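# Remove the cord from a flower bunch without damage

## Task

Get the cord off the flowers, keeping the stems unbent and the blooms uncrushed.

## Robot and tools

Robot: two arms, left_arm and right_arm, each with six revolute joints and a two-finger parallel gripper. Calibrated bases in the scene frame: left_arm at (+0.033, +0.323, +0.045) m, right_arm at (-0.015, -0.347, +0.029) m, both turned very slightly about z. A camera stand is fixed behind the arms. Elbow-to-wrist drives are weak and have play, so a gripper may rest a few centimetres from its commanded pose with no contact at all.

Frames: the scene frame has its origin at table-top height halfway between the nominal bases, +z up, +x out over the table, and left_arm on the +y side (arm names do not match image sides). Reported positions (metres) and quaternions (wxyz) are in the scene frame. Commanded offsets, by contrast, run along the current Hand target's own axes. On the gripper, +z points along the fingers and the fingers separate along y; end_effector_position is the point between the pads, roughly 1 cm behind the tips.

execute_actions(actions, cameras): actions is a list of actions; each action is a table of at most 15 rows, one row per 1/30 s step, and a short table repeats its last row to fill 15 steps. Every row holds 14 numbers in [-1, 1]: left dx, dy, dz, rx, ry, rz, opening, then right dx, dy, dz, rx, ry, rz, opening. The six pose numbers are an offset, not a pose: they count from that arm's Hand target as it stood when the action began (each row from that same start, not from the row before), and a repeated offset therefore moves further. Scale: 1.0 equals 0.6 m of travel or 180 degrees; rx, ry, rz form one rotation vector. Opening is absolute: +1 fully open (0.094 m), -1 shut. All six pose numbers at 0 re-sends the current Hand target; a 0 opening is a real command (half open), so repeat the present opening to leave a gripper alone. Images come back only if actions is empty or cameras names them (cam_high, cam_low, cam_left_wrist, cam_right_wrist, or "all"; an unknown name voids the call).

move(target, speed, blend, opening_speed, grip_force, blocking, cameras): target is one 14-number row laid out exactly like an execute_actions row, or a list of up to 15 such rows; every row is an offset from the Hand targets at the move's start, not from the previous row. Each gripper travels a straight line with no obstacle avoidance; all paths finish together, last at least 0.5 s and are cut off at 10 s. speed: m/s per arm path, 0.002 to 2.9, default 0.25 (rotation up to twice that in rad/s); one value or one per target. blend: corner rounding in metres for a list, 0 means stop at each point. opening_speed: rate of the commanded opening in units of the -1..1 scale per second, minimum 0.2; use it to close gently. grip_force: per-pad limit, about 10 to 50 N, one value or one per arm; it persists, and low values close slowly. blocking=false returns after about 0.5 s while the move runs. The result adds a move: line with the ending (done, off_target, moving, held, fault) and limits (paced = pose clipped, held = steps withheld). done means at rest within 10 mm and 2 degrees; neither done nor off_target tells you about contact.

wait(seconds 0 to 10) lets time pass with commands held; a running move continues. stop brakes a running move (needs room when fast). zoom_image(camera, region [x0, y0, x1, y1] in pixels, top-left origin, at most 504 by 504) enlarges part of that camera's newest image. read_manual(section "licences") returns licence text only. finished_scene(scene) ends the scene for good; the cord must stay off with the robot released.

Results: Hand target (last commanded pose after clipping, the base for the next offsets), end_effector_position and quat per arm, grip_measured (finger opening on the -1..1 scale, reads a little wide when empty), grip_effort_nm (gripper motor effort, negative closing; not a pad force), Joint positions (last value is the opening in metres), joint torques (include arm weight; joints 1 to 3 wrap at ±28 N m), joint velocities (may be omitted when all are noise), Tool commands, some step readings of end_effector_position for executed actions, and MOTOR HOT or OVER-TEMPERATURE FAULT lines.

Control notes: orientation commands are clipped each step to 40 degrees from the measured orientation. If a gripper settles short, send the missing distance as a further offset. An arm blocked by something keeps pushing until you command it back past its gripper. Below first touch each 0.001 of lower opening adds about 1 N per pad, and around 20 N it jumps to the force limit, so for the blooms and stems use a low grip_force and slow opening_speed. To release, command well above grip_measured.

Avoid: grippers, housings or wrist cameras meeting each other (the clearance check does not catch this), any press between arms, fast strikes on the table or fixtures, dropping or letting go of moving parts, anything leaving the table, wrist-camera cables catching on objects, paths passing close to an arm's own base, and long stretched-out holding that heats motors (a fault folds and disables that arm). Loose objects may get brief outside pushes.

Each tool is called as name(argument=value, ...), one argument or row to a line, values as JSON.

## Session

execute_actions(
  actions=[],
)

zoom_image(
  camera="cam_high",
  region=[130, 150, 340, 360],
)

Scene clock: 0.00 s.
left_arm: end_effector_position=(+0.1734, +0.0761, +0.3079) grip_measured=+1.000 grip_effort_nm=n/a end_effector_quat_wxyz=(+0.355, +0.171, +0.885, -0.247) | right_arm: end_effector_position=(+0.1461, -0.1941, +0.2611) grip_measured=+1.000 grip_effort_nm=n/a end_effector_quat_wxyz=(+0.411, -0.218, +0.865, +0.190)
Joint positions: left_arm=[-1.352 0.943 1.072 -0.868 -0.381 -0.744 0.094] | right_arm=[0.897 0.576 0.825 -0.892 0.178 0.318 0.094]
Joint velocities: within noise
Joint torques (N m): no reading
Heat: left arm: 34 °C; right arm: 35 °C.
Hand target: left_arm +0.1753, +0.0769, +0.3153; +0.365, +0.168, +0.880, -0.252 | right_arm +0.1483, -0.1935, +0.2704; +0.425, -0.215, +0.858, +0.195
Tool commands: left_gripper/opening=+1.0 right_gripper/opening=+1.0
camera_calibration:
cam_left_wrist: T_world_to_cam=[[-0.469158, -0.820577, 0.326412, 0.0450624], [-0.858115, 0.336273, -0.388019, 0.279799], [0.208636, -0.462141, -0.861914, 0.350315], [0, 0, 0, 1]] pos_world=[0.188152, 0.104783, 0.3958]
cam_right_wrist: T_world_to_cam=[[0.552798, -0.820627, -0.144866, -0.203561], [-0.765463, -0.431343, -0.477504, 0.193057], [0.329366, 0.374853, -0.866605, 0.345593], [0, 0, 0, 1]] pos_world=[0.14648, -0.213321, 0.362188]

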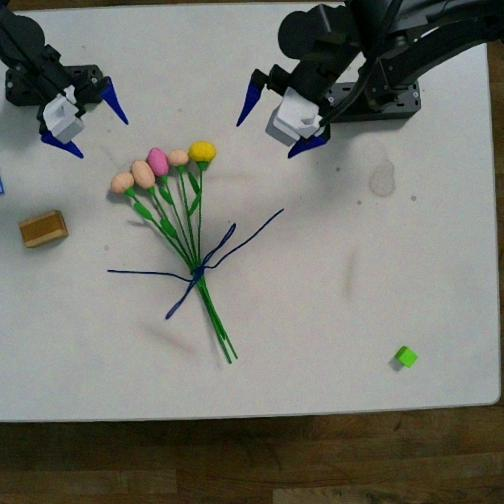

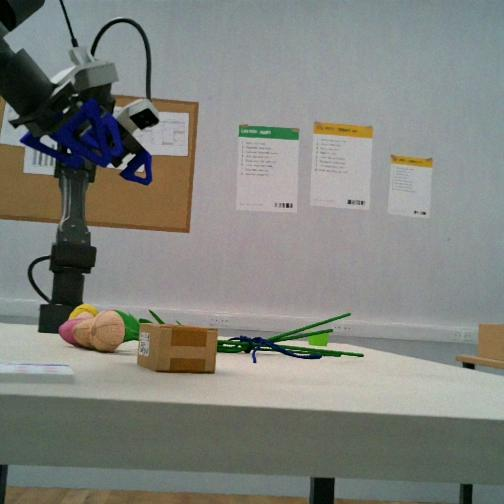

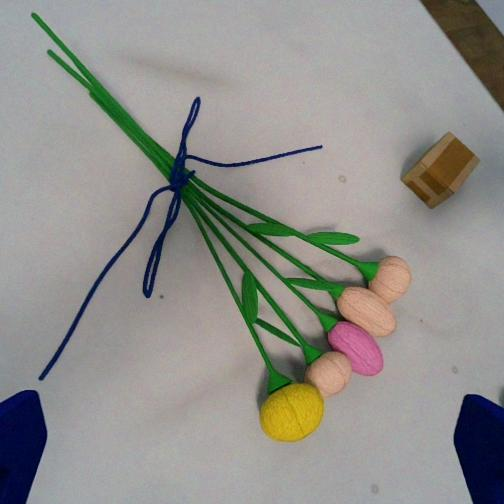

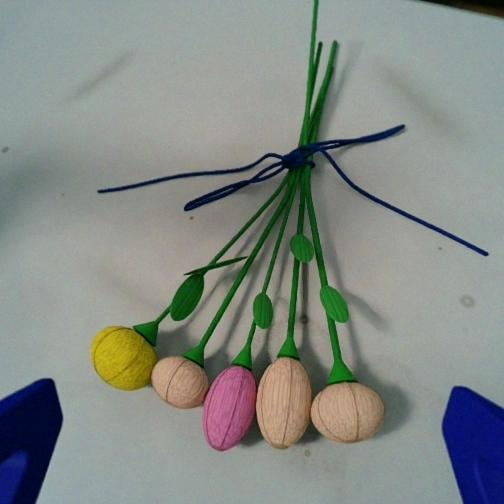

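Scaled by 2.400.

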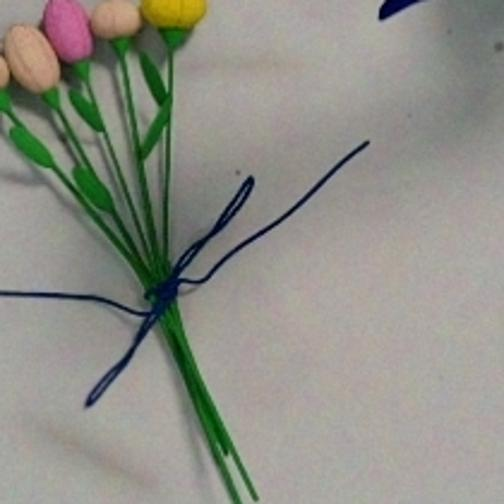

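move(
  target=[0.1127,0.2192,0.2845,-0.0569,0.2892,0.1308,0.0,-0.0272,-0.3197,0.338,0.3115,0.1646,0.522,0.0],
  speed=0.35,
  cameras=["all"],
)

Scene clock: 6.43 s.
left_arm: end_effector_position=(+0.2790, +0.0983, +0.1161) grip_measured=+0.003 grip_effort_nm=-0.16 end_effector_quat_wxyz=(-0.006, +0.396, +0.918, -0.003) | right_arm: end_effector_position=(+0.3864, -0.2447, +0.1363) grip_measured=+0.001 grip_effort_nm=-0.08 end_effector_quat_wxyz=(-0.001, +0.602, +0.799, +0.000)
Joint positions: left_arm=[-0.795 1.835 1.39 -1.135 0.009 0.077 0.047] | right_arm=[0.243 2.143 1.973 -1.403 -0.001 1.537 0.047]
Joint torques (N m): left_arm=[0.62 -8.05 8.59 0.16 -0.07 0.07] | right_arm=[-0.24 -9.14 9.88 0.07 -0.03 0.13]
Heat: left arm: 35 °C; right arm: 36 °C.
Hand target: left_arm +0.2879, +0.0953, +0.1206; +0.000, +0.398, +0.917, +0.000 | right_arm +0.3904, -0.2453, +0.1404; +0.000, +0.609, +0.793, +0.000
Off the commanded pose: left_arm 0.010 m, 1 deg | right_arm 0.006 m, 1 deg.
move: done
camera_calibration:
cam_left_wrist: T_world_to_cam=[[-0.718099, -0.695864, 0.0103542, 0.269266], [-0.627973, 0.654308, 0.421344, 0.0989641], [-0.299973, 0.296064, -0.906842, 0.24585], [0, 0, 0, 1]] pos_world=[0.329255, 0.0498324, 0.178461]
cam_right_wrist: T_world_to_cam=[[-0.955874, -0.293401, -0.014864, 0.298223], [-0.272366, 0.866111, 0.419128, 0.30043], [-0.110098, 0.404682, -0.907806, 0.359966], [0, 0, 0, 1]] pos_world=[0.406522, -0.318378, 0.205293]

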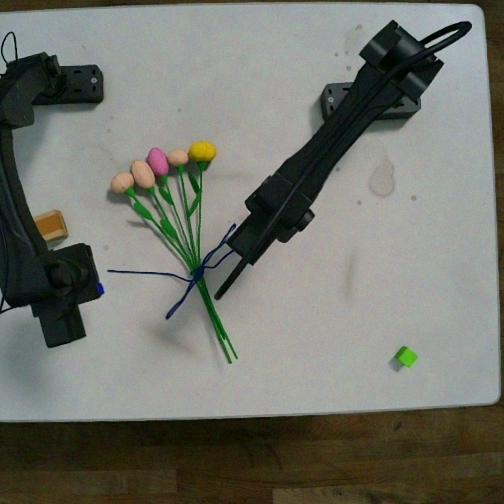

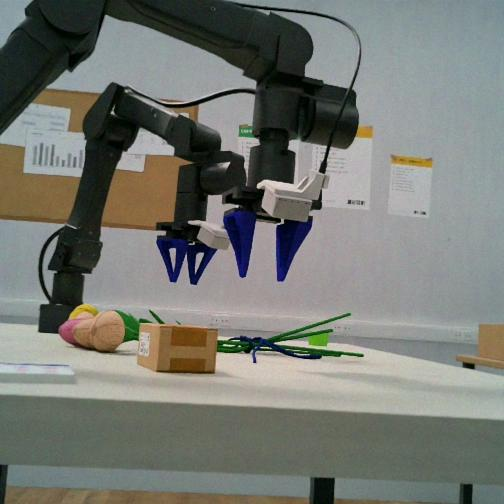

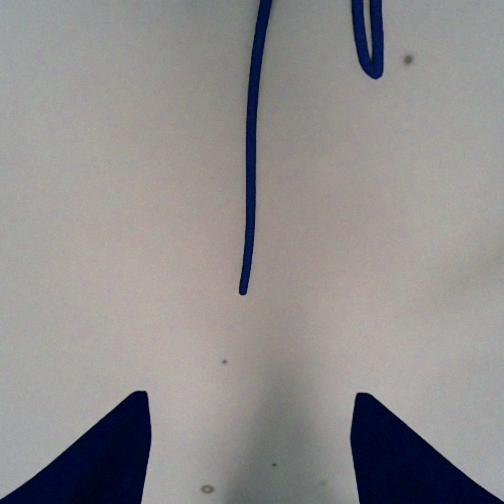

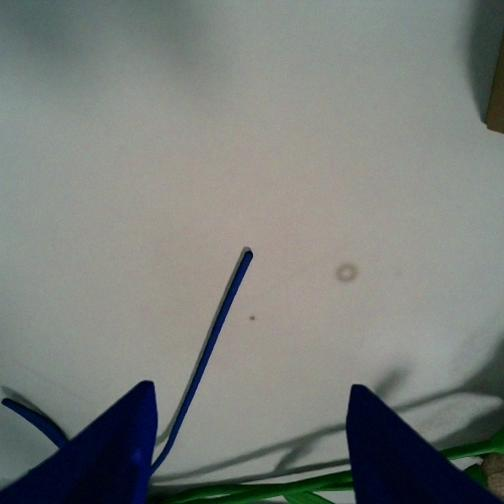

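move(
  target=[0.013,0.008,0.17,0,0,0,0.0,0.053,0.014,0.159,0,0,0,0.0],
  speed=0.15,
  cameras=["cam_high","cam_left_wrist","cam_right_wrist"],
)

Scene clock: 9.17 s.
left_arm: end_effector_position=(+0.2833, +0.1020, +0.0280) grip_measured=+0.003 grip_effort_nm=-0.16 end_effector_quat_wxyz=(-0.002, +0.396, +0.918, -0.003) | right_arm: end_effector_position=(+0.3902, -0.2130, +0.0516) grip_measured=+0.001 grip_effort_nm=-0.08 end_effector_quat_wxyz=(-0.002, +0.604, +0.797, +0.001)
Joint positions: left_arm=[-0.779 1.953 1.173 -0.793 0.007 0.094 0.047] | right_arm=[0.312 2.225 1.766 -1.113 -0.004 1.612 0.047]
Joint torques (N m): left_arm=[0.44 -8.62 3.85 0.64 -0.09 0.02] | right_arm=[0.27 -10.15 4.66 0.5 0 0.12]
Heat: left arm: 35 °C; right arm: 36 °C.
Hand target: left_arm +0.2860, +0.1042, +0.0185; +0.000, +0.398, +0.917, +0.000 | right_arm +0.3902, -0.2123, +0.0449; +0.000, +0.609, +0.793, +0.000
Off the commanded pose: left_arm 0.010 m, 0 deg | right_arm 0.007 m, 1 deg.
move: done
camera_calibration:
cam_left_wrist: T_world_to_cam=[[-0.718753, -0.695215, 0.00836742, 0.276057], [-0.630191, 0.656517, 0.414542, 0.137028], [-0.293689, 0.29268, -0.909992, 0.164789], [0, 0, 0, 1]] pos_world=[0.333167, 0.0537273, 0.0908427]
cam_right_wrist: T_world_to_cam=[[-0.95773, -0.287211, -0.016199, 0.312003], [-0.266984, 0.866492, 0.421795, 0.307266], [-0.107108, 0.408291, -0.906546, 0.270292], [0, 0, 0, 1]] pos_world=[0.409801, -0.28699, 0.120483]
Images, in order (width x height): cam_high 504x504, cam_left_wrist 504x504, cam_right_wrist 504x504.

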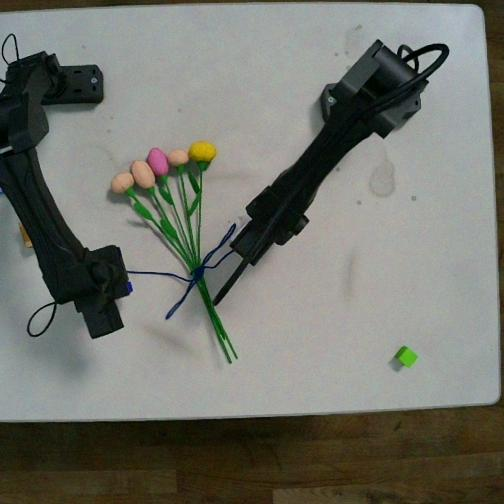

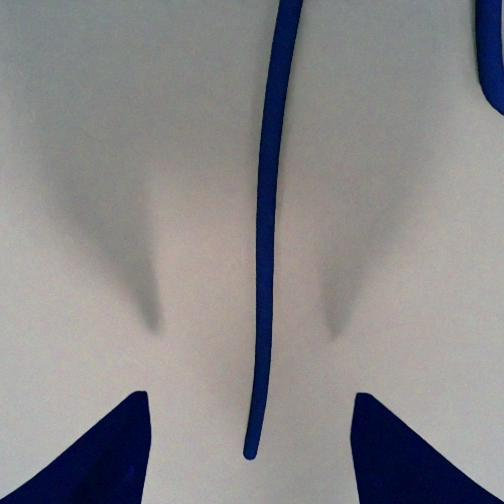

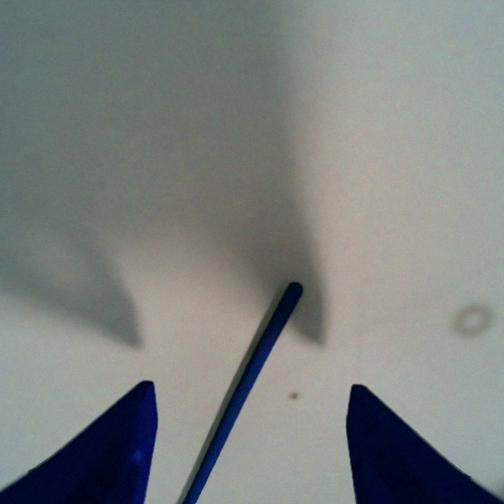

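move(
  target=[0,0,0.028,0,0,0,0.0,0,0,0.024,0,0,0,0.0],
  speed=0.06,
  cameras=["cam_left_wrist","cam_right_wrist"],
)

Scene clock: 10.63 s.
left_arm: end_effector_position=(+0.2843, +0.1011, +0.0129) grip_measured=+0.003 grip_effort_nm=-0.16 end_effector_quat_wxyz=(+0.000, +0.396, +0.918, -0.004) | right_arm: end_effector_position=(+0.3920, -0.2124, +0.0410) grip_measured=+0.001 grip_effort_nm=-0.08 end_effector_quat_wxyz=(+0.001, +0.604, +0.797, +0.005)
Joint positions: left_arm=[-0.779 1.985 1.149 -0.733 0.007 0.094 0.047] | right_arm=[0.312 2.232 1.735 -1.064 -0.004 1.612 0.047]
Joint torques (N m): left_arm=[0.61 -8.5 3.48 0.64 -0.11 0.04] | right_arm=[0.28 -9.66 4.41 0.53 0 0.13]
Heat: left arm: 35 °C; right arm: 36 °C.
Hand target: left_arm +0.2860, +0.1043, +0.0017; +0.000, +0.398, +0.917, +0.000 | right_arm +0.3903, -0.2123, +0.0306; +0.000, +0.609, +0.793, +0.000
Off the commanded pose: left_arm 0.012 m, 0 deg | right_arm 0.011 m, 1 deg.
move: off_target (left_arm, right_arm)
camera_calibration:
cam_left_wrist: T_world_to_cam=[[-0.718795, -0.695175, 0.00807685, 0.276305], [-0.631441, 0.657668, 0.410799, 0.144819], [-0.290889, 0.29018, -0.91169, 0.150988], [0, 0, 0, 1]] pos_world=[0.333972, 0.0530233, 0.0759312]
cam_right_wrist: T_world_to_cam=[[-0.957535, -0.287073, -0.0267369, 0.314066], [-0.271149, 0.86512, 0.421956, 0.313033], [-0.0980015, 0.411287, -0.906222, 0.257616], [0, 0, 0, 1]] pos_world=[0.410854, -0.286605, 0.109769]
Images, in order (width x height): cam_left_wrist 504x504, cam_right_wrist 504x504.

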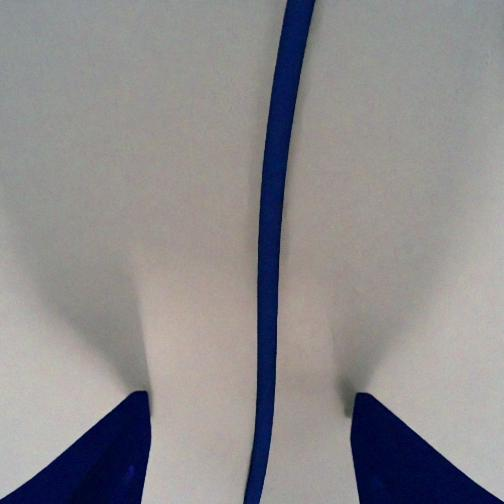

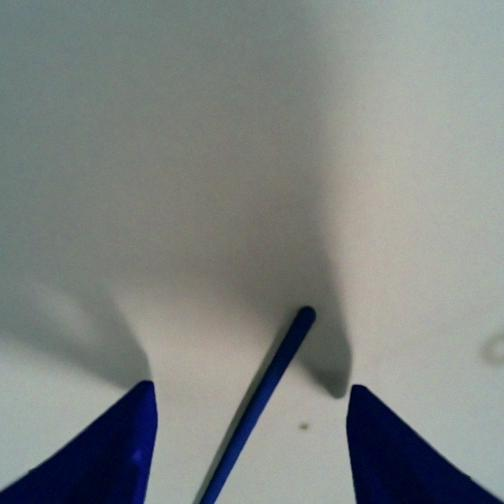

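move(
  target=[
    [0,0,0.003,0,0,0,0.0,0.005,0,0.012,0,0,0,0.0],
    [0,0,0,0,0,0,-1,0.005,0,0.008,0,0,0,-1],
  ],
  speed=0.06,
  opening_speed=1,
  cameras=["cam_high","cam_left_wrist","cam_right_wrist"],
)

Scene clock: 13.57 s.
left_arm: end_effector_position=(+0.2855, +0.1001, +0.0131) grip_measured=-0.973 grip_effort_nm=-1.02 end_effector_quat_wxyz=(+0.003, +0.396, +0.918, -0.005) | right_arm: end_effector_position=(+0.3928, -0.2110, +0.0369) grip_measured=-0.951 grip_effort_nm=-1.04 end_effector_quat_wxyz=(+0.002, +0.605, +0.796, +0.008)
Joint positions: left_arm=[-0.779 1.984 1.149 -0.727 0.007 0.094 0.001] | right_arm=[0.315 2.236 1.724 -1.044 -0.004 1.618 0.002]
Joint torques (N m): left_arm=[0.77 -8.28 3.63 0.67 -0.09 0.03] | right_arm=[0.59 -9.5 4.53 0.49 0 0.11]
Heat: left arm: 35 °C; right arm: 36 °C.
Hand target: left_arm +0.2860, +0.1043, +0.0017; +0.000, +0.398, +0.917, +0.000 | right_arm +0.3896, -0.2095, +0.0259; +0.000, +0.609, +0.793, +0.000
Off the commanded pose: left_arm 0.012 m, 1 deg | right_arm 0.012 m, 1 deg.
move: off_target (left_arm, right_arm); target 2's new opening was sent with left_arm's hand 0.012 m and 1 deg from that target
camera_calibration:
cam_left_wrist: T_world_to_cam=[[-0.718864, -0.69511, 0.00751468, 0.276453], [-0.633546, 0.659569, 0.40446, 0.146694], [-0.286101, 0.285991, -0.914525, 0.151031], [0, 0, 0, 1]] pos_world=[0.33488, 0.0522165, 0.0767121]
cam_right_wrist: T_world_to_cam=[[-0.958361, -0.283741, -0.0321871, 0.316324], [-0.270369, 0.865319, 0.422048, 0.313505], [-0.0919002, 0.413177, -0.906002, 0.251427], [0, 0, 0, 1]] pos_world=[0.41102, -0.285412, 0.105661]
Images, in order (width x height): cam_high 504x504, cam_left_wrist 504x504, cam_right_wrist 504x504.

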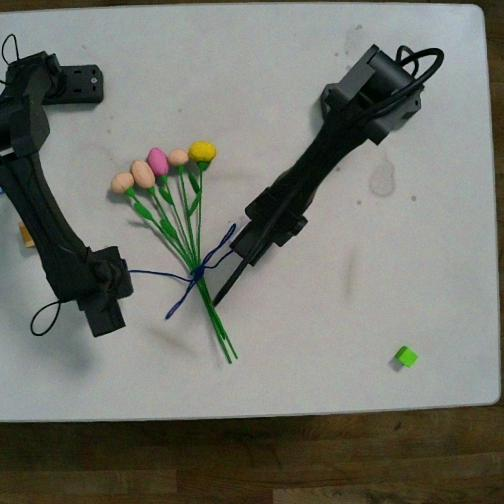

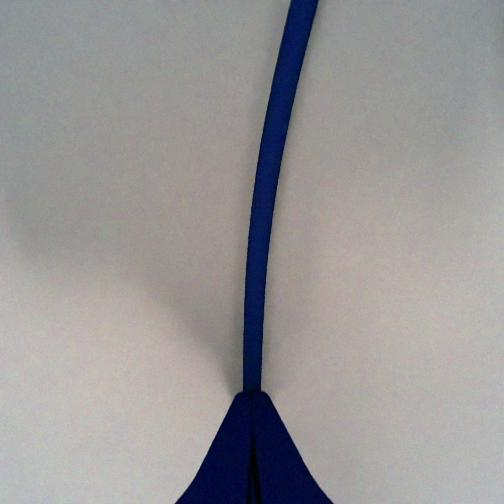

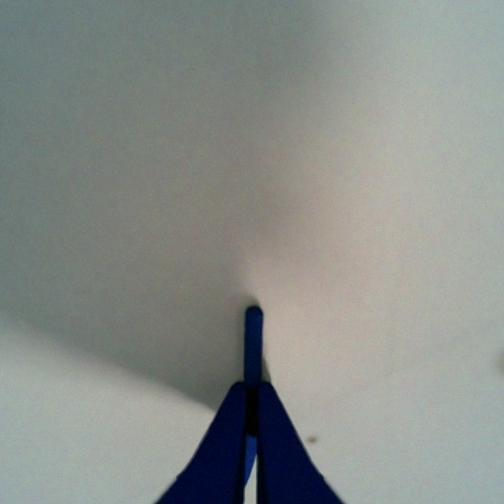

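move(
  target=[0.091,0.085,-0.03,0,0,0,-1,-0.123,-0.024,-0.03,0,0,0,-1],
  speed=0.08,
  cameras=["all"],
)

Scene clock: 15.77 s.
left_arm: end_effector_position=(+0.2882, +0.1769, +0.0116) grip_measured=-0.973 grip_effort_nm=-1.02 end_effector_quat_wxyz=(-0.008, +0.395, +0.919, +0.001) | right_arm: end_effector_position=(+0.4008, -0.2762, +0.0361) grip_measured=-0.951 grip_effort_nm=-1.03 end_effector_quat_wxyz=(-0.008, +0.609, +0.793, +0.009)
Joint positions: left_arm=[-0.58 1.872 0.979 -0.695 -0.001 0.289 0.001] | right_arm=[0.153 2.218 1.692 -1.043 -0.023 1.465 0.002]
Joint torques (N m): left_arm=[0.08 -12.72 3.37 0.15 -0.03 0] | right_arm=[-0.59 -12.97 3.78 0.17 0.19 -0.14]
Heat: left arm: 35 °C; right arm: 36 °C.
Hand target: left_arm +0.2860, +0.1790, +0.0197; +0.000, +0.398, +0.917, +0.000 | right_arm +0.3946, -0.2846, +0.0439; +0.000, +0.609, +0.793, +0.000
Off the commanded pose: left_arm 0.009 m, 1 deg | right_arm 0.013 m, 1 deg.
move: off_target (right_arm)
camera_calibration:
cam_left_wrist: T_world_to_cam=[[-0.716044, -0.698036, 0.00519476, 0.331552], [-0.629297, 0.648716, 0.427964, 0.0986984], [-0.302104, 0.303172, -0.903781, 0.129846], [0, 0, 0, 1]] pos_world=[0.338744, 0.128042, 0.0733909]
cam_right_wrist: T_world_to_cam=[[-0.960948, -0.275876, -0.0217294, 0.30841], [-0.257198, 0.861387, 0.438021, 0.36549], [-0.102122, 0.426504, -0.898702, 0.285873], [0, 0, 0, 1]] pos_world=[0.419564, -0.351671, 0.103524]

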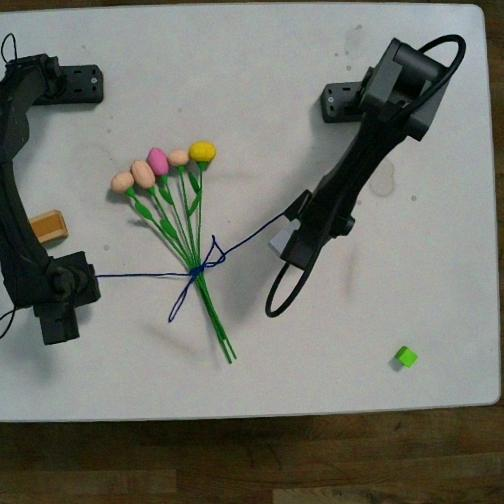

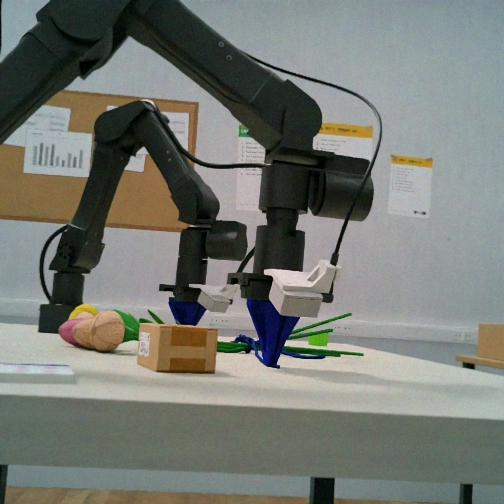

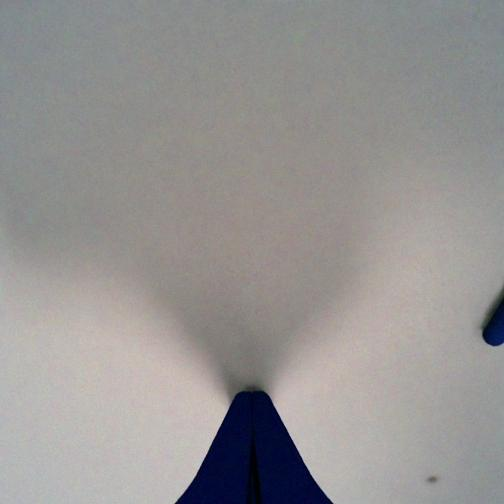

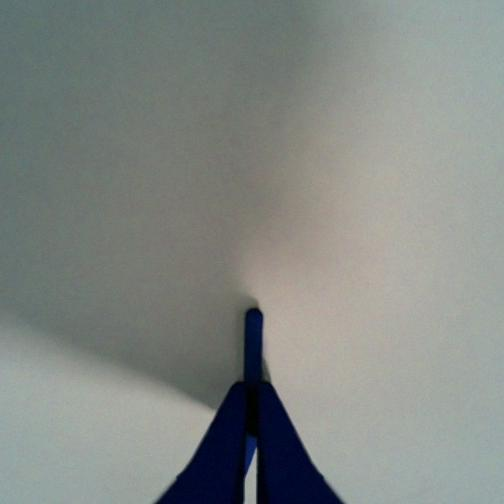

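move(
  target=[
    [0,0,-0.05,0,0,0,0,0,0,0,0,0,0,-1],
    [-0.08,-0.088,-0.05,0,0,0,0,0,0,0,0,0,0,-1],
  ],
  speed=0.15,
  blend=0.02,
  cameras=["cam_left_wrist","cam_high"],
)

zoom_image(
  camera="cam_high",
  region=[150, 210, 270, 330],
)

Scene clock: 17.73 s.
left_arm: end_effector_position=(+0.2733, +0.1129, +0.0480) grip_measured=-0.003 grip_effort_nm=0.18 end_effector_quat_wxyz=(-0.002, +0.403, +0.915, -0.001) | right_arm: end_effector_position=(+0.4008, -0.2762, +0.0361) grip_measured=-0.951 grip_effort_nm=-1.03 end_effector_quat_wxyz=(-0.008, +0.609, +0.793, +0.009)
Joint positions: left_arm=[-0.776 1.867 1.144 -0.851 0.004 0.111 0.047] | right_arm=[0.153 2.218 1.692 -1.043 -0.023 1.465 0.002]
Joint torques (N m): left_arm=[-0.13 -7.83 7.9 0.15 -0.07 -0.11] | right_arm=[-0.62 -12.98 3.73 0.17 0.19 -0.13]
Heat: left arm: 35 °C; right arm: 35 °C.
Hand target: left_arm +0.2802, +0.1078, +0.0497; +0.000, +0.398, +0.917, +0.000 | right_arm +0.3946, -0.2846, +0.0439; +0.000, +0.609, +0.793, +0.000
Off the commanded pose: left_arm 0.009 m, 1 deg | right_arm 0.013 m, 1 deg.
move: off_target (right_arm); blend cut to 0.0152 m at target 1
camera_calibration:
cam_left_wrist: T_world_to_cam=[[-0.72836, -0.685173, 0.00546087, 0.277904], [-0.621434, 0.663919, 0.41597, 0.111969], [-0.288637, 0.299583, -0.909362, 0.174678], [0, 0, 0, 1]] pos_world=[0.322414, 0.0637431, 0.110752]
Images, in order (width x height): cam_high 504x504, cam_left_wrist 504x504.

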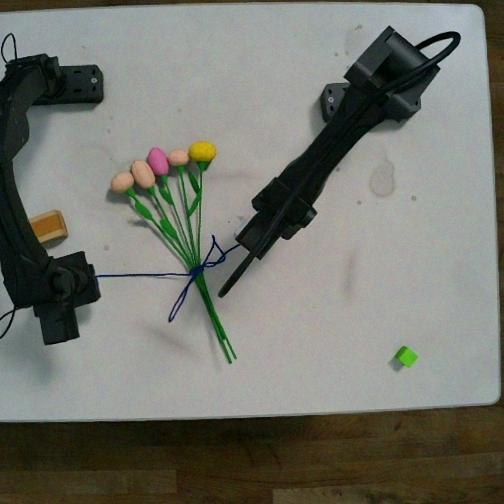

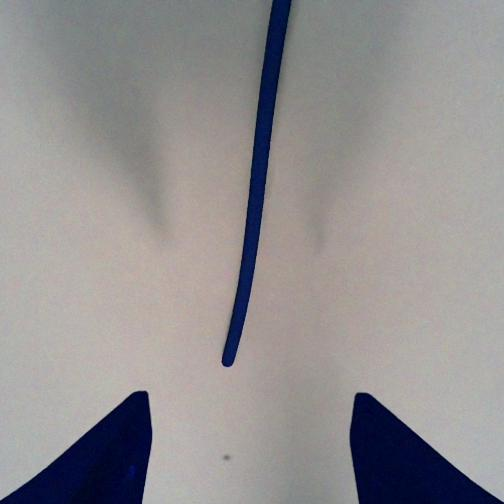

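Scaled by 4.200.

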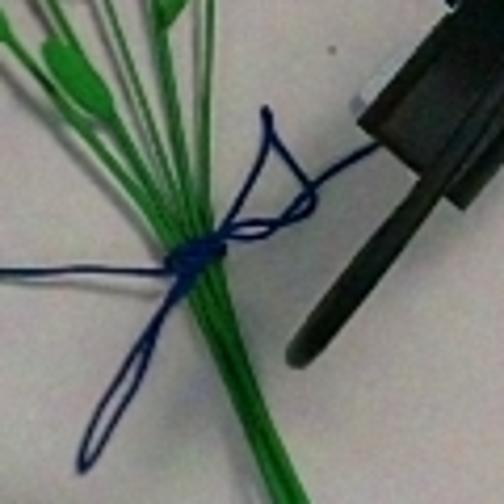

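move(
  target=[
    [-0.033,0,0.08,0,0,0,0,0,0,0,0,0,0,-1],
    [-0.033,0,0.097,0,0,0,0,0,0,0,0,0,0,-1],
  ],
  speed=0.1,
  blend=0.01,
  cameras=["cam_left_wrist","cam_low"],
)

Scene clock: 19.20 s.
left_arm: end_effector_position=(+0.2764, +0.1101, +0.0095) grip_measured=-0.003 grip_effort_nm=0.18 end_effector_quat_wxyz=(-0.029, +0.397, +0.917, +0.008) | right_arm: end_effector_position=(+0.4008, -0.2762, +0.0361) grip_measured=-0.951 grip_effort_nm=-1.04 end_effector_quat_wxyz=(-0.008, +0.609, +0.793, +0.009)
Joint positions: left_arm=[-0.776 2.005 1.161 -0.787 0.003 0.098 0.047] | right_arm=[0.153 2.218 1.692 -1.043 -0.023 1.465 0.002]
Joint torques (N m): left_arm=[-0.44 -5.31 5.64 1.17 -0.04 -0.11] | right_arm=[-0.62 -13 3.75 0.17 0.19 -0.13]
Heat: left arm: 35 °C; right arm: 35 °C.
Hand target: left_arm +0.2937, +0.0934, -0.0085; +0.000, +0.398, +0.917, +0.000 | right_arm +0.3946, -0.2846, +0.0439; +0.000, +0.609, +0.793, +0.000
Off the commanded pose: left_arm 0.030 m, 3 deg | right_arm 0.013 m, 1 deg.
move: off_target (left_arm, right_arm); blend cut to 0.0051 m at target 1
camera_calibration:
cam_left_wrist: T_world_to_cam=[[-0.720162, -0.693751, 0.00872726, 0.277194], [-0.610785, 0.639903, 0.466331, 0.13097], [-0.329103, 0.330503, -0.884567, 0.148893], [0, 0, 0, 1]] pos_world=[0.32862, 0.0592861, 0.0682116]
Images, in order (width x height): cam_low 504x504, cam_left_wrist 504x504.

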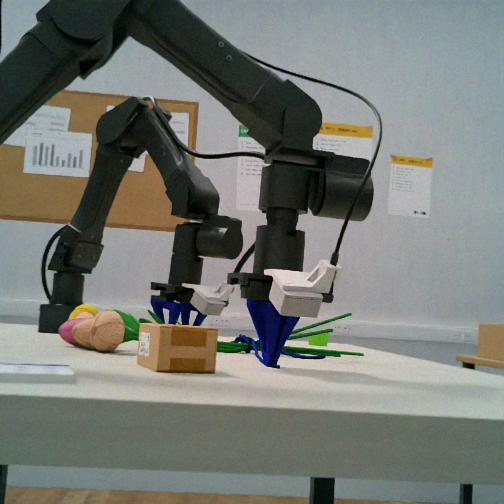

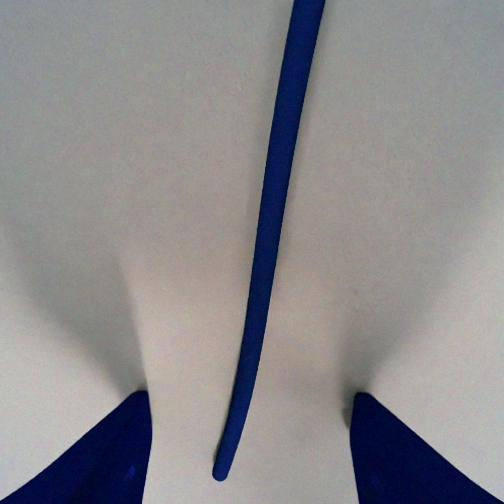

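move(
  target=[
    [-0.008,0,-0.05,0,0,0,0,0,0,0,0,0,0,-1],
    [-0.008,0,-0.01,0,0,0,0,0,0,0,0,0,0,-1],
    [-0.008,0,-0.006,0,0,0,-1,0,0,0,0,0,0,-1],
  ],
  speed=0.08,
  cameras=["cam_left_wrist","cam_high"],
)

Scene clock: 22.17 s.
left_arm: end_effector_position=(+0.2931, +0.0944, +0.0099) grip_measured=-0.931 grip_effort_nm=-1.02 end_effector_quat_wxyz=(-0.006, +0.397, +0.918, -0.002) | right_arm: end_effector_position=(+0.4008, -0.2762, +0.0361) grip_measured=-0.951 grip_effort_nm=-1.03 end_effector_quat_wxyz=(-0.008, +0.609, +0.793, +0.009)
Joint positions: left_arm=[-0.776 2.037 1.215 -0.759 0.007 0.097 0.003] | right_arm=[0.153 2.218 1.692 -1.043 -0.023 1.465 0.002]
Joint torques (N m): left_arm=[-0.32 -7.53 4.56 0.86 -0.01 -0.11] | right_arm=[-0.59 -12.97 3.74 0.17 0.19 -0.13]
Heat: left arm: 35 °C; right arm: 36 °C.
Hand target: left_arm +0.2971, +0.0898, -0.0049; +0.000, +0.398, +0.917, +0.000 | right_arm +0.3946, -0.2846, +0.0439; +0.000, +0.609, +0.793, +0.000
Off the commanded pose: left_arm 0.016 m, 1 deg | right_arm 0.013 m, 1 deg.
move: off_target (left_arm, right_arm); target 3's new opening was sent with left_arm's hand 0.017 m and 1 deg from that target
camera_calibration:
cam_left_wrist: T_world_to_cam=[[-0.719261, -0.69468, 0.00911506, 0.278151], [-0.626976, 0.654702, 0.422215, 0.154843], [-0.299272, 0.297968, -0.90645, 0.154425], [0, 0, 0, 1]] pos_world=[0.343361, 0.045836, 0.072066]
Images, in order (width x height): cam_high 504x504, cam_left_wrist 504x504.

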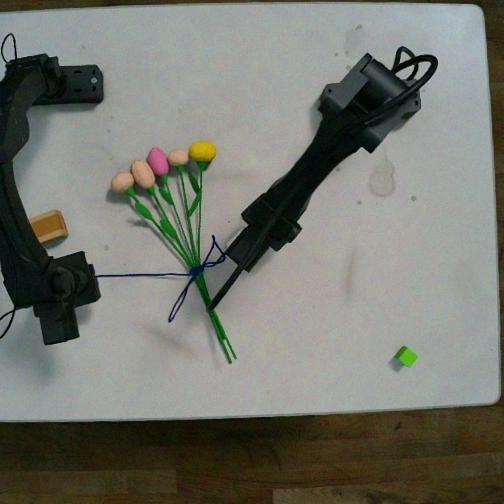

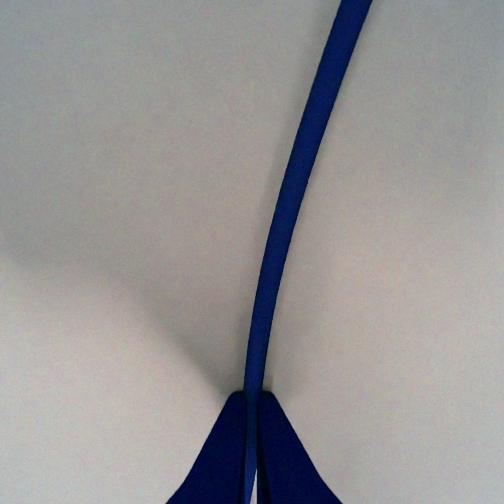

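move(
  target=[0.145,0.113,-0.05,0,0,0,-1,-0.075,-0.012,-0.025,0,0,0,-1],
  speed=0.08,
  cameras=["cam_high","cam_low"],
)

zoom_image(
  camera="cam_high",
  region=[150, 210, 270, 330],
)

Scene clock: 24.93 s.
left_arm: end_effector_position=(+0.2906, +0.1971, +0.0187) grip_measured=-0.931 grip_effort_nm=-1.02 end_effector_quat_wxyz=(-0.006, +0.395, +0.919, +0.001) | right_arm: end_effector_position=(+0.3954, -0.3234, +0.0367) grip_measured=-0.951 grip_effort_nm=-1.03 end_effector_quat_wxyz=(-0.022, +0.609, +0.793, -0.005)
Joint positions: left_arm=[-0.515 1.827 0.953 -0.709 -0.001 0.355 0.003] | right_arm=[0.042 2.217 1.692 -1.085 -0.021 1.355 0.002]
Joint torques (N m): left_arm=[0.1 -12.14 3.47 0.25 -0.09 0.04] | right_arm=[-0.51 -14.08 6.69 0.03 0.17 -0.13]
Heat: left arm: 35 °C; right arm: 36 °C.
Hand target: left_arm +0.2872, +0.1997, +0.0252; +0.000, +0.398, +0.917, +0.000 | right_arm +0.3992, -0.3298, +0.0589; +0.000, +0.609, +0.793, +0.000
Off the commanded pose: left_arm 0.008 m, 1 deg | right_arm 0.023 m, 3 deg.
move: off_target (right_arm)
Images, in order (width x height): cam_high 504x504, cam_low 504x504.

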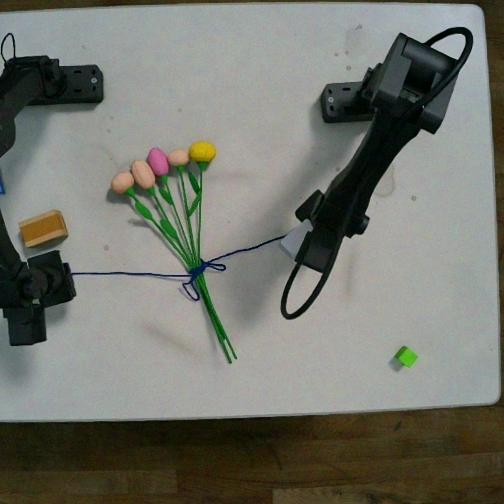

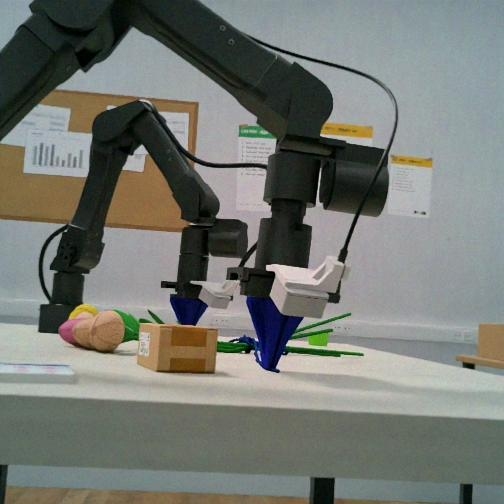

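Scaled by 4.200.

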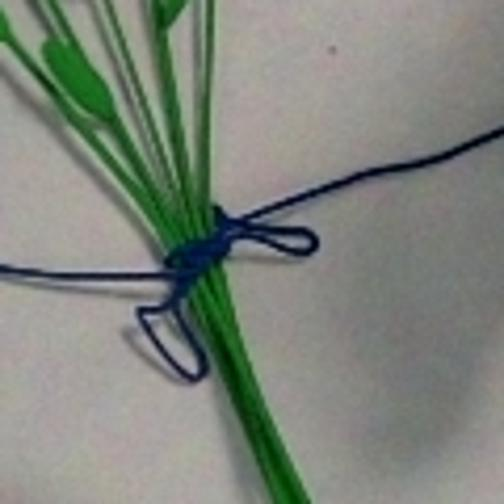

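move(
  target=[0.073,0.068,-0.017,0,0,0,-1,-0.083,-0.014,-0.033,0,0,0,-1],
  speed=0.06,
  cameras=["cam_high","cam_low"],
)

zoom_image(
  camera="cam_high",
  region=[150, 210, 270, 330],
)

Scene clock: 27.00 s.
left_arm: end_effector_position=(+0.2926, +0.2574, +0.0298) grip_measured=-0.931 grip_effort_nm=-1.02 end_effector_quat_wxyz=(-0.003, +0.395, +0.919, +0.001) | right_arm: end_effector_position=(+0.3931, -0.3740, +0.0518) grip_measured=-0.951 grip_effort_nm=-1.04 end_effector_quat_wxyz=(-0.032, +0.610, +0.792, -0.010)
Joint positions: left_arm=[-0.309 1.732 0.887 -0.732 -0.002 0.56 0.003] | right_arm=[-0.08 2.217 1.752 -1.17 -0.018 1.235 0.002]
Joint torques (N m): left_arm=[0.42 -11.02 3.32 0.14 -0.11 -0.03] | right_arm=[-0.32 -13.75 9.48 -0.01 0.14 -0.12]
Heat: left arm: 35 °C; right arm: 36 °C.
Hand target: left_arm +0.2870, +0.2596, +0.0353; +0.000, +0.398, +0.917, +0.000 | right_arm +0.4039, -0.3800, +0.0787; +0.000, +0.609, +0.793, +0.000
Off the commanded pose: left_arm 0.008 m, 1 deg | right_arm 0.030 m, 4 deg.
move: off_target (right_arm)
Images, in order (width x height): cam_high 504x504, cam_low 504x504.

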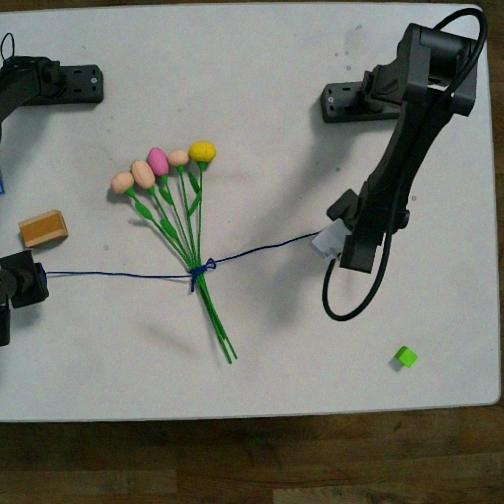

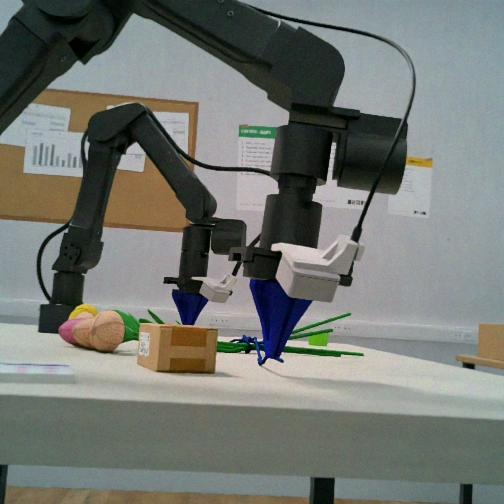

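Scaled by 4.200.

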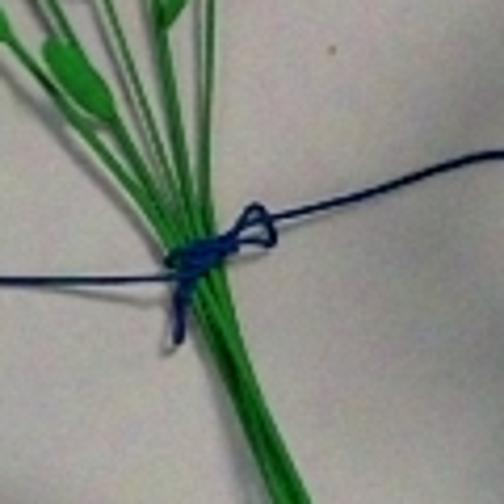

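move(
  target=[0.085,0.078,-0.017,0,0,0,-1,-0.08,-0.02,-0.02,0,0,0,-1],
  speed=0.06,
  cameras=["cam_high","cam_low"],
)

zoom_image(
  camera="cam_high",
  region=[160, 230, 240, 310],
)

Scene clock: 29.17 s.
left_arm: end_effector_position=(+0.2914, +0.3287, +0.0398) grip_measured=-0.931 grip_effort_nm=-1.02 end_effector_quat_wxyz=(-0.005, +0.395, +0.919, +0.001) | right_arm: end_effector_position=(+0.3979, -0.4228, +0.0744) grip_measured=-0.951 grip_effort_nm=-1.04 end_effector_quat_wxyz=(-0.021, +0.610, +0.792, +0.000)
Joint positions: left_arm=[-0.042 1.678 0.871 -0.772 -0.005 0.827 0.003] | right_arm=[-0.195 2.217 1.845 -1.236 -0.018 1.12 0.002]
Joint torques (N m): left_arm=[0.42 -10.66 3.92 0.16 0 0.09] | right_arm=[-0.36 -11.77 9.7 0.04 0.14 -0.13]
Heat: left arm: 35 °C; right arm: 36 °C.
Hand target: left_arm +0.2864, +0.3288, +0.0455; +0.000, +0.398, +0.917, +0.000 | right_arm +0.4047, -0.4296, +0.0907; +0.000, +0.609, +0.793, +0.000
Off the commanded pose: left_arm 0.008 m, 1 deg | right_arm 0.019 m, 2 deg.
move: off_target (right_arm)
Images, in order (width x height): cam_high 504x504, cam_low 504x504.

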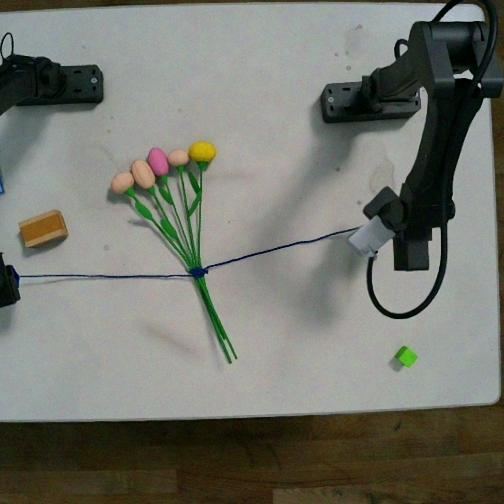

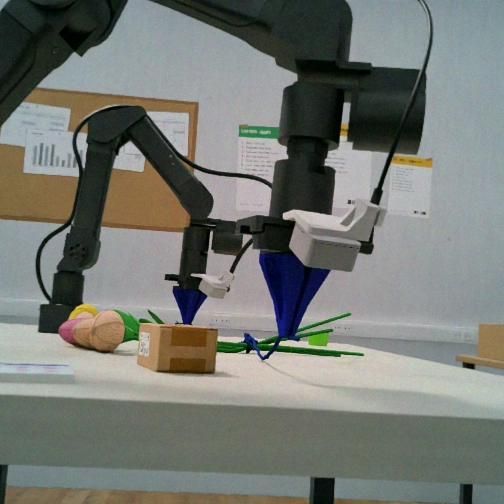

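Scaled by 6.300.

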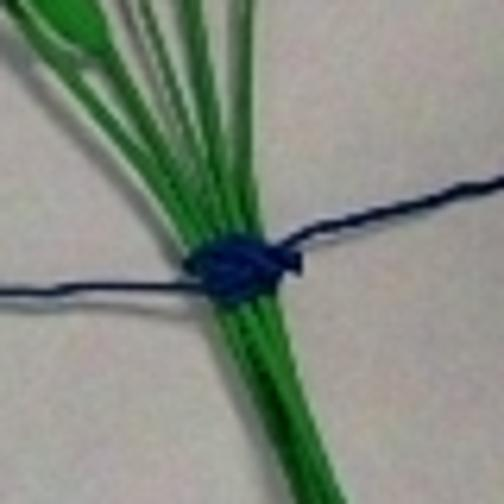

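move(
  target=[0.061,0.057,-0.01,0,0,0,-1,-0.042,-0.011,-0.01,0,0,0,-1],
  speed=0.06,
  cameras=["cam_high","cam_low"],
)

zoom_image(
  camera="cam_high",
  region=[160, 230, 240, 310],
)

Scene clock: 31.27 s.
left_arm: end_effector_position=(+0.2782, +0.3773, +0.0399) grip_measured=-0.931 grip_effort_nm=-1.02 end_effector_quat_wxyz=(-0.017, +0.394, +0.919, -0.008) | right_arm: end_effector_position=(+0.4008, -0.4478, +0.0906) grip_measured=-0.951 grip_effort_nm=-1.04 end_effector_quat_wxyz=(-0.009, +0.609, +0.793, +0.006)
Joint positions: left_arm=[0.152 1.678 0.871 -0.801 -0.007 1.02 0.003] | right_arm=[-0.252 2.217 1.91 -1.276 -0.018 1.06 0.002]
Joint torques (N m): left_arm=[0.65 -9.89 6.38 0.1 0.05 0.05] | right_arm=[-0.59 -10.04 9.85 0.1 0.14 -0.13]
Heat: left arm: 35 °C; right arm: 36 °C.
Hand target: left_arm +0.2864, +0.3789, +0.0515; +0.000, +0.398, +0.917, +0.000 | right_arm +0.4048, -0.4556, +0.0967; +0.000, +0.609, +0.793, +0.000
Off the commanded pose: left_arm 0.014 m, 2 deg | right_arm 0.011 m, 1 deg.
move: off_target (left_arm, right_arm)
Images, in order (width x height): cam_high 504x504, cam_low 504x504.

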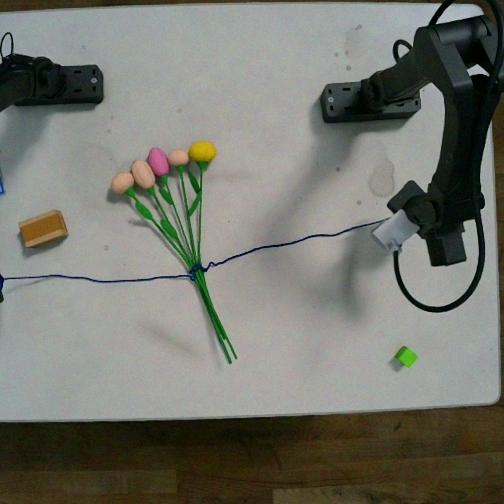

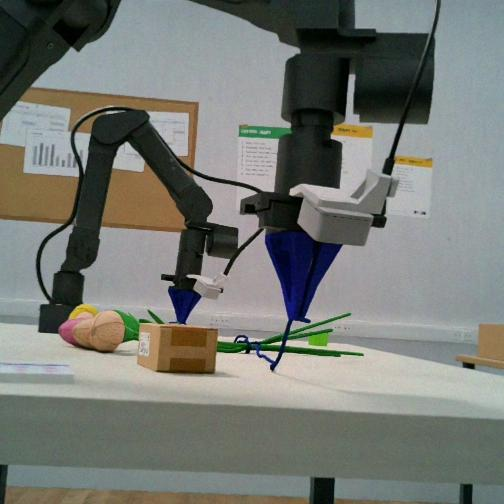

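Scaled by 6.300.

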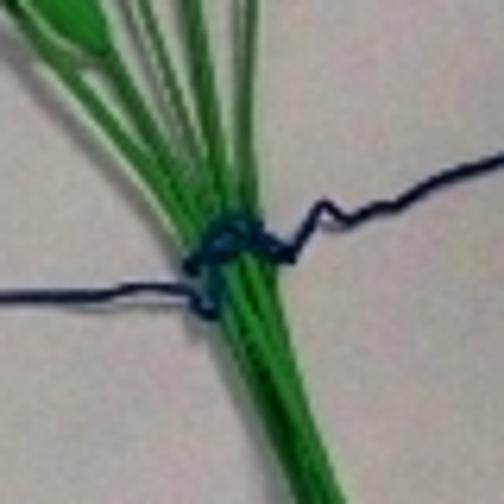

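move(
  target=[
    [0,0,0,0,0,0,-1,0.091,0.016,0.087,0,0,0,-1],
    [0,0,0,0,0,0,-1,0.091,0.016,0.087,0,0,0,0],
    [0,0,0,0,0,0,-1,0.091,0.016,-0.072,0,0,0,0],
    [0,0,0,0,0,0,-1,0.607,0.08,-0.072,0,0,-0.528,0.6],
  ],
  speed=[0.12,0.12,0.25,0.25],
  blend=[0,0,0.03,0],
  cameras=["all"],
)

Scene clock: 39.83 s.
left_arm: end_effector_position=(+0.2782, +0.3773, +0.0399) grip_measured=-0.931 grip_effort_nm=-1.02 end_effector_quat_wxyz=(-0.017, +0.394, +0.919, -0.008) | right_arm: end_effector_position=(+0.3532, -0.0927, +0.1373) grip_measured=+0.599 grip_effort_nm=0.07 end_effector_quat_wxyz=(-0.004, -0.170, +0.985, +0.001)
Joint positions: left_arm=[0.152 1.678 0.871 -0.801 -0.007 1.02 0.003] | right_arm=[0.597 2.329 2.283 -1.532 -0.006 0.258 0.075]
Joint torques (N m): left_arm=[0.49 -9.94 6.42 0.11 0.02 0.09] | right_arm=[-0.02 -10.1 9.81 0.13 0.11 -0.14]
Heat: left arm: 35 °C; right arm: 37 °C.
Hand target: left_arm +0.2864, +0.3789, +0.0515; +0.000, +0.398, +0.917, +0.000 | right_arm +0.3574, -0.0913, +0.1398; +0.000, -0.173, +0.985, +0.000
Off the commanded pose: left_arm 0.014 m, 2 deg | right_arm 0.005 m, 1 deg.
move: off_target (left_arm)
camera_calibration:
cam_left_wrist: T_world_to_cam=[[-0.715323, -0.698204, 0.0287236, 0.463034], [-0.619633, 0.652756, 0.43585, -0.0541778], [-0.323062, 0.293975, -0.899561, 0.100788], [0, 0, 0, 1]] pos_world=[0.330209, 0.329028, 0.100979]
cam_right_wrist: T_world_to_cam=[[0.352118, -0.935713, -0.0213237, -0.209538], [-0.844077, -0.327314, 0.424734, 0.249852], [-0.404408, -0.131558, -0.905067, 0.349539], [0, 0, 0, 1]] pos_world=[0.426033, -0.0683033, 0.205767]

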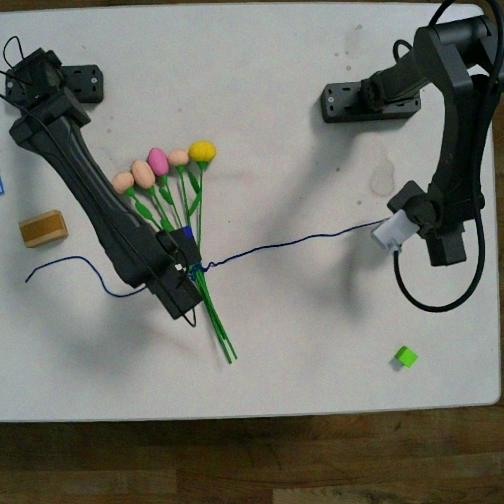

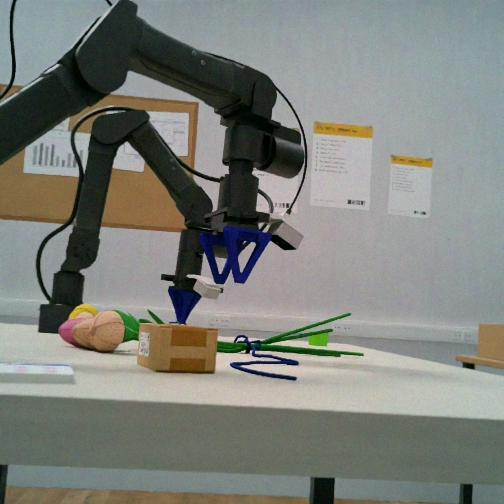

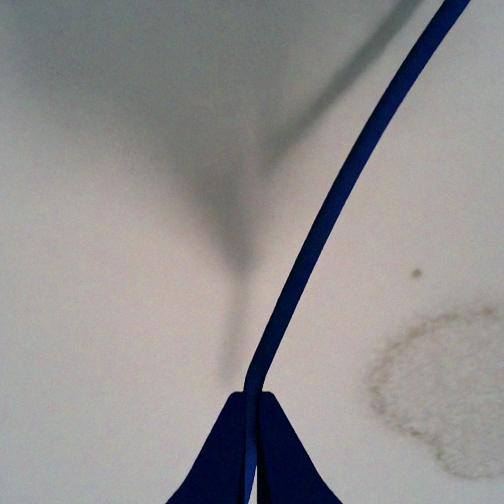

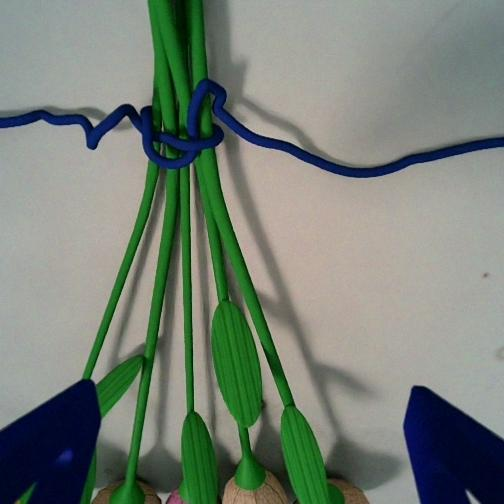

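zoom_image(
  camera="cam_right_wrist",
  region=[80, 60, 260, 200],
)

Scaled by 2.800.

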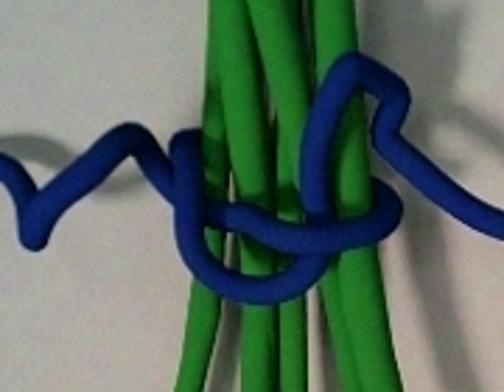

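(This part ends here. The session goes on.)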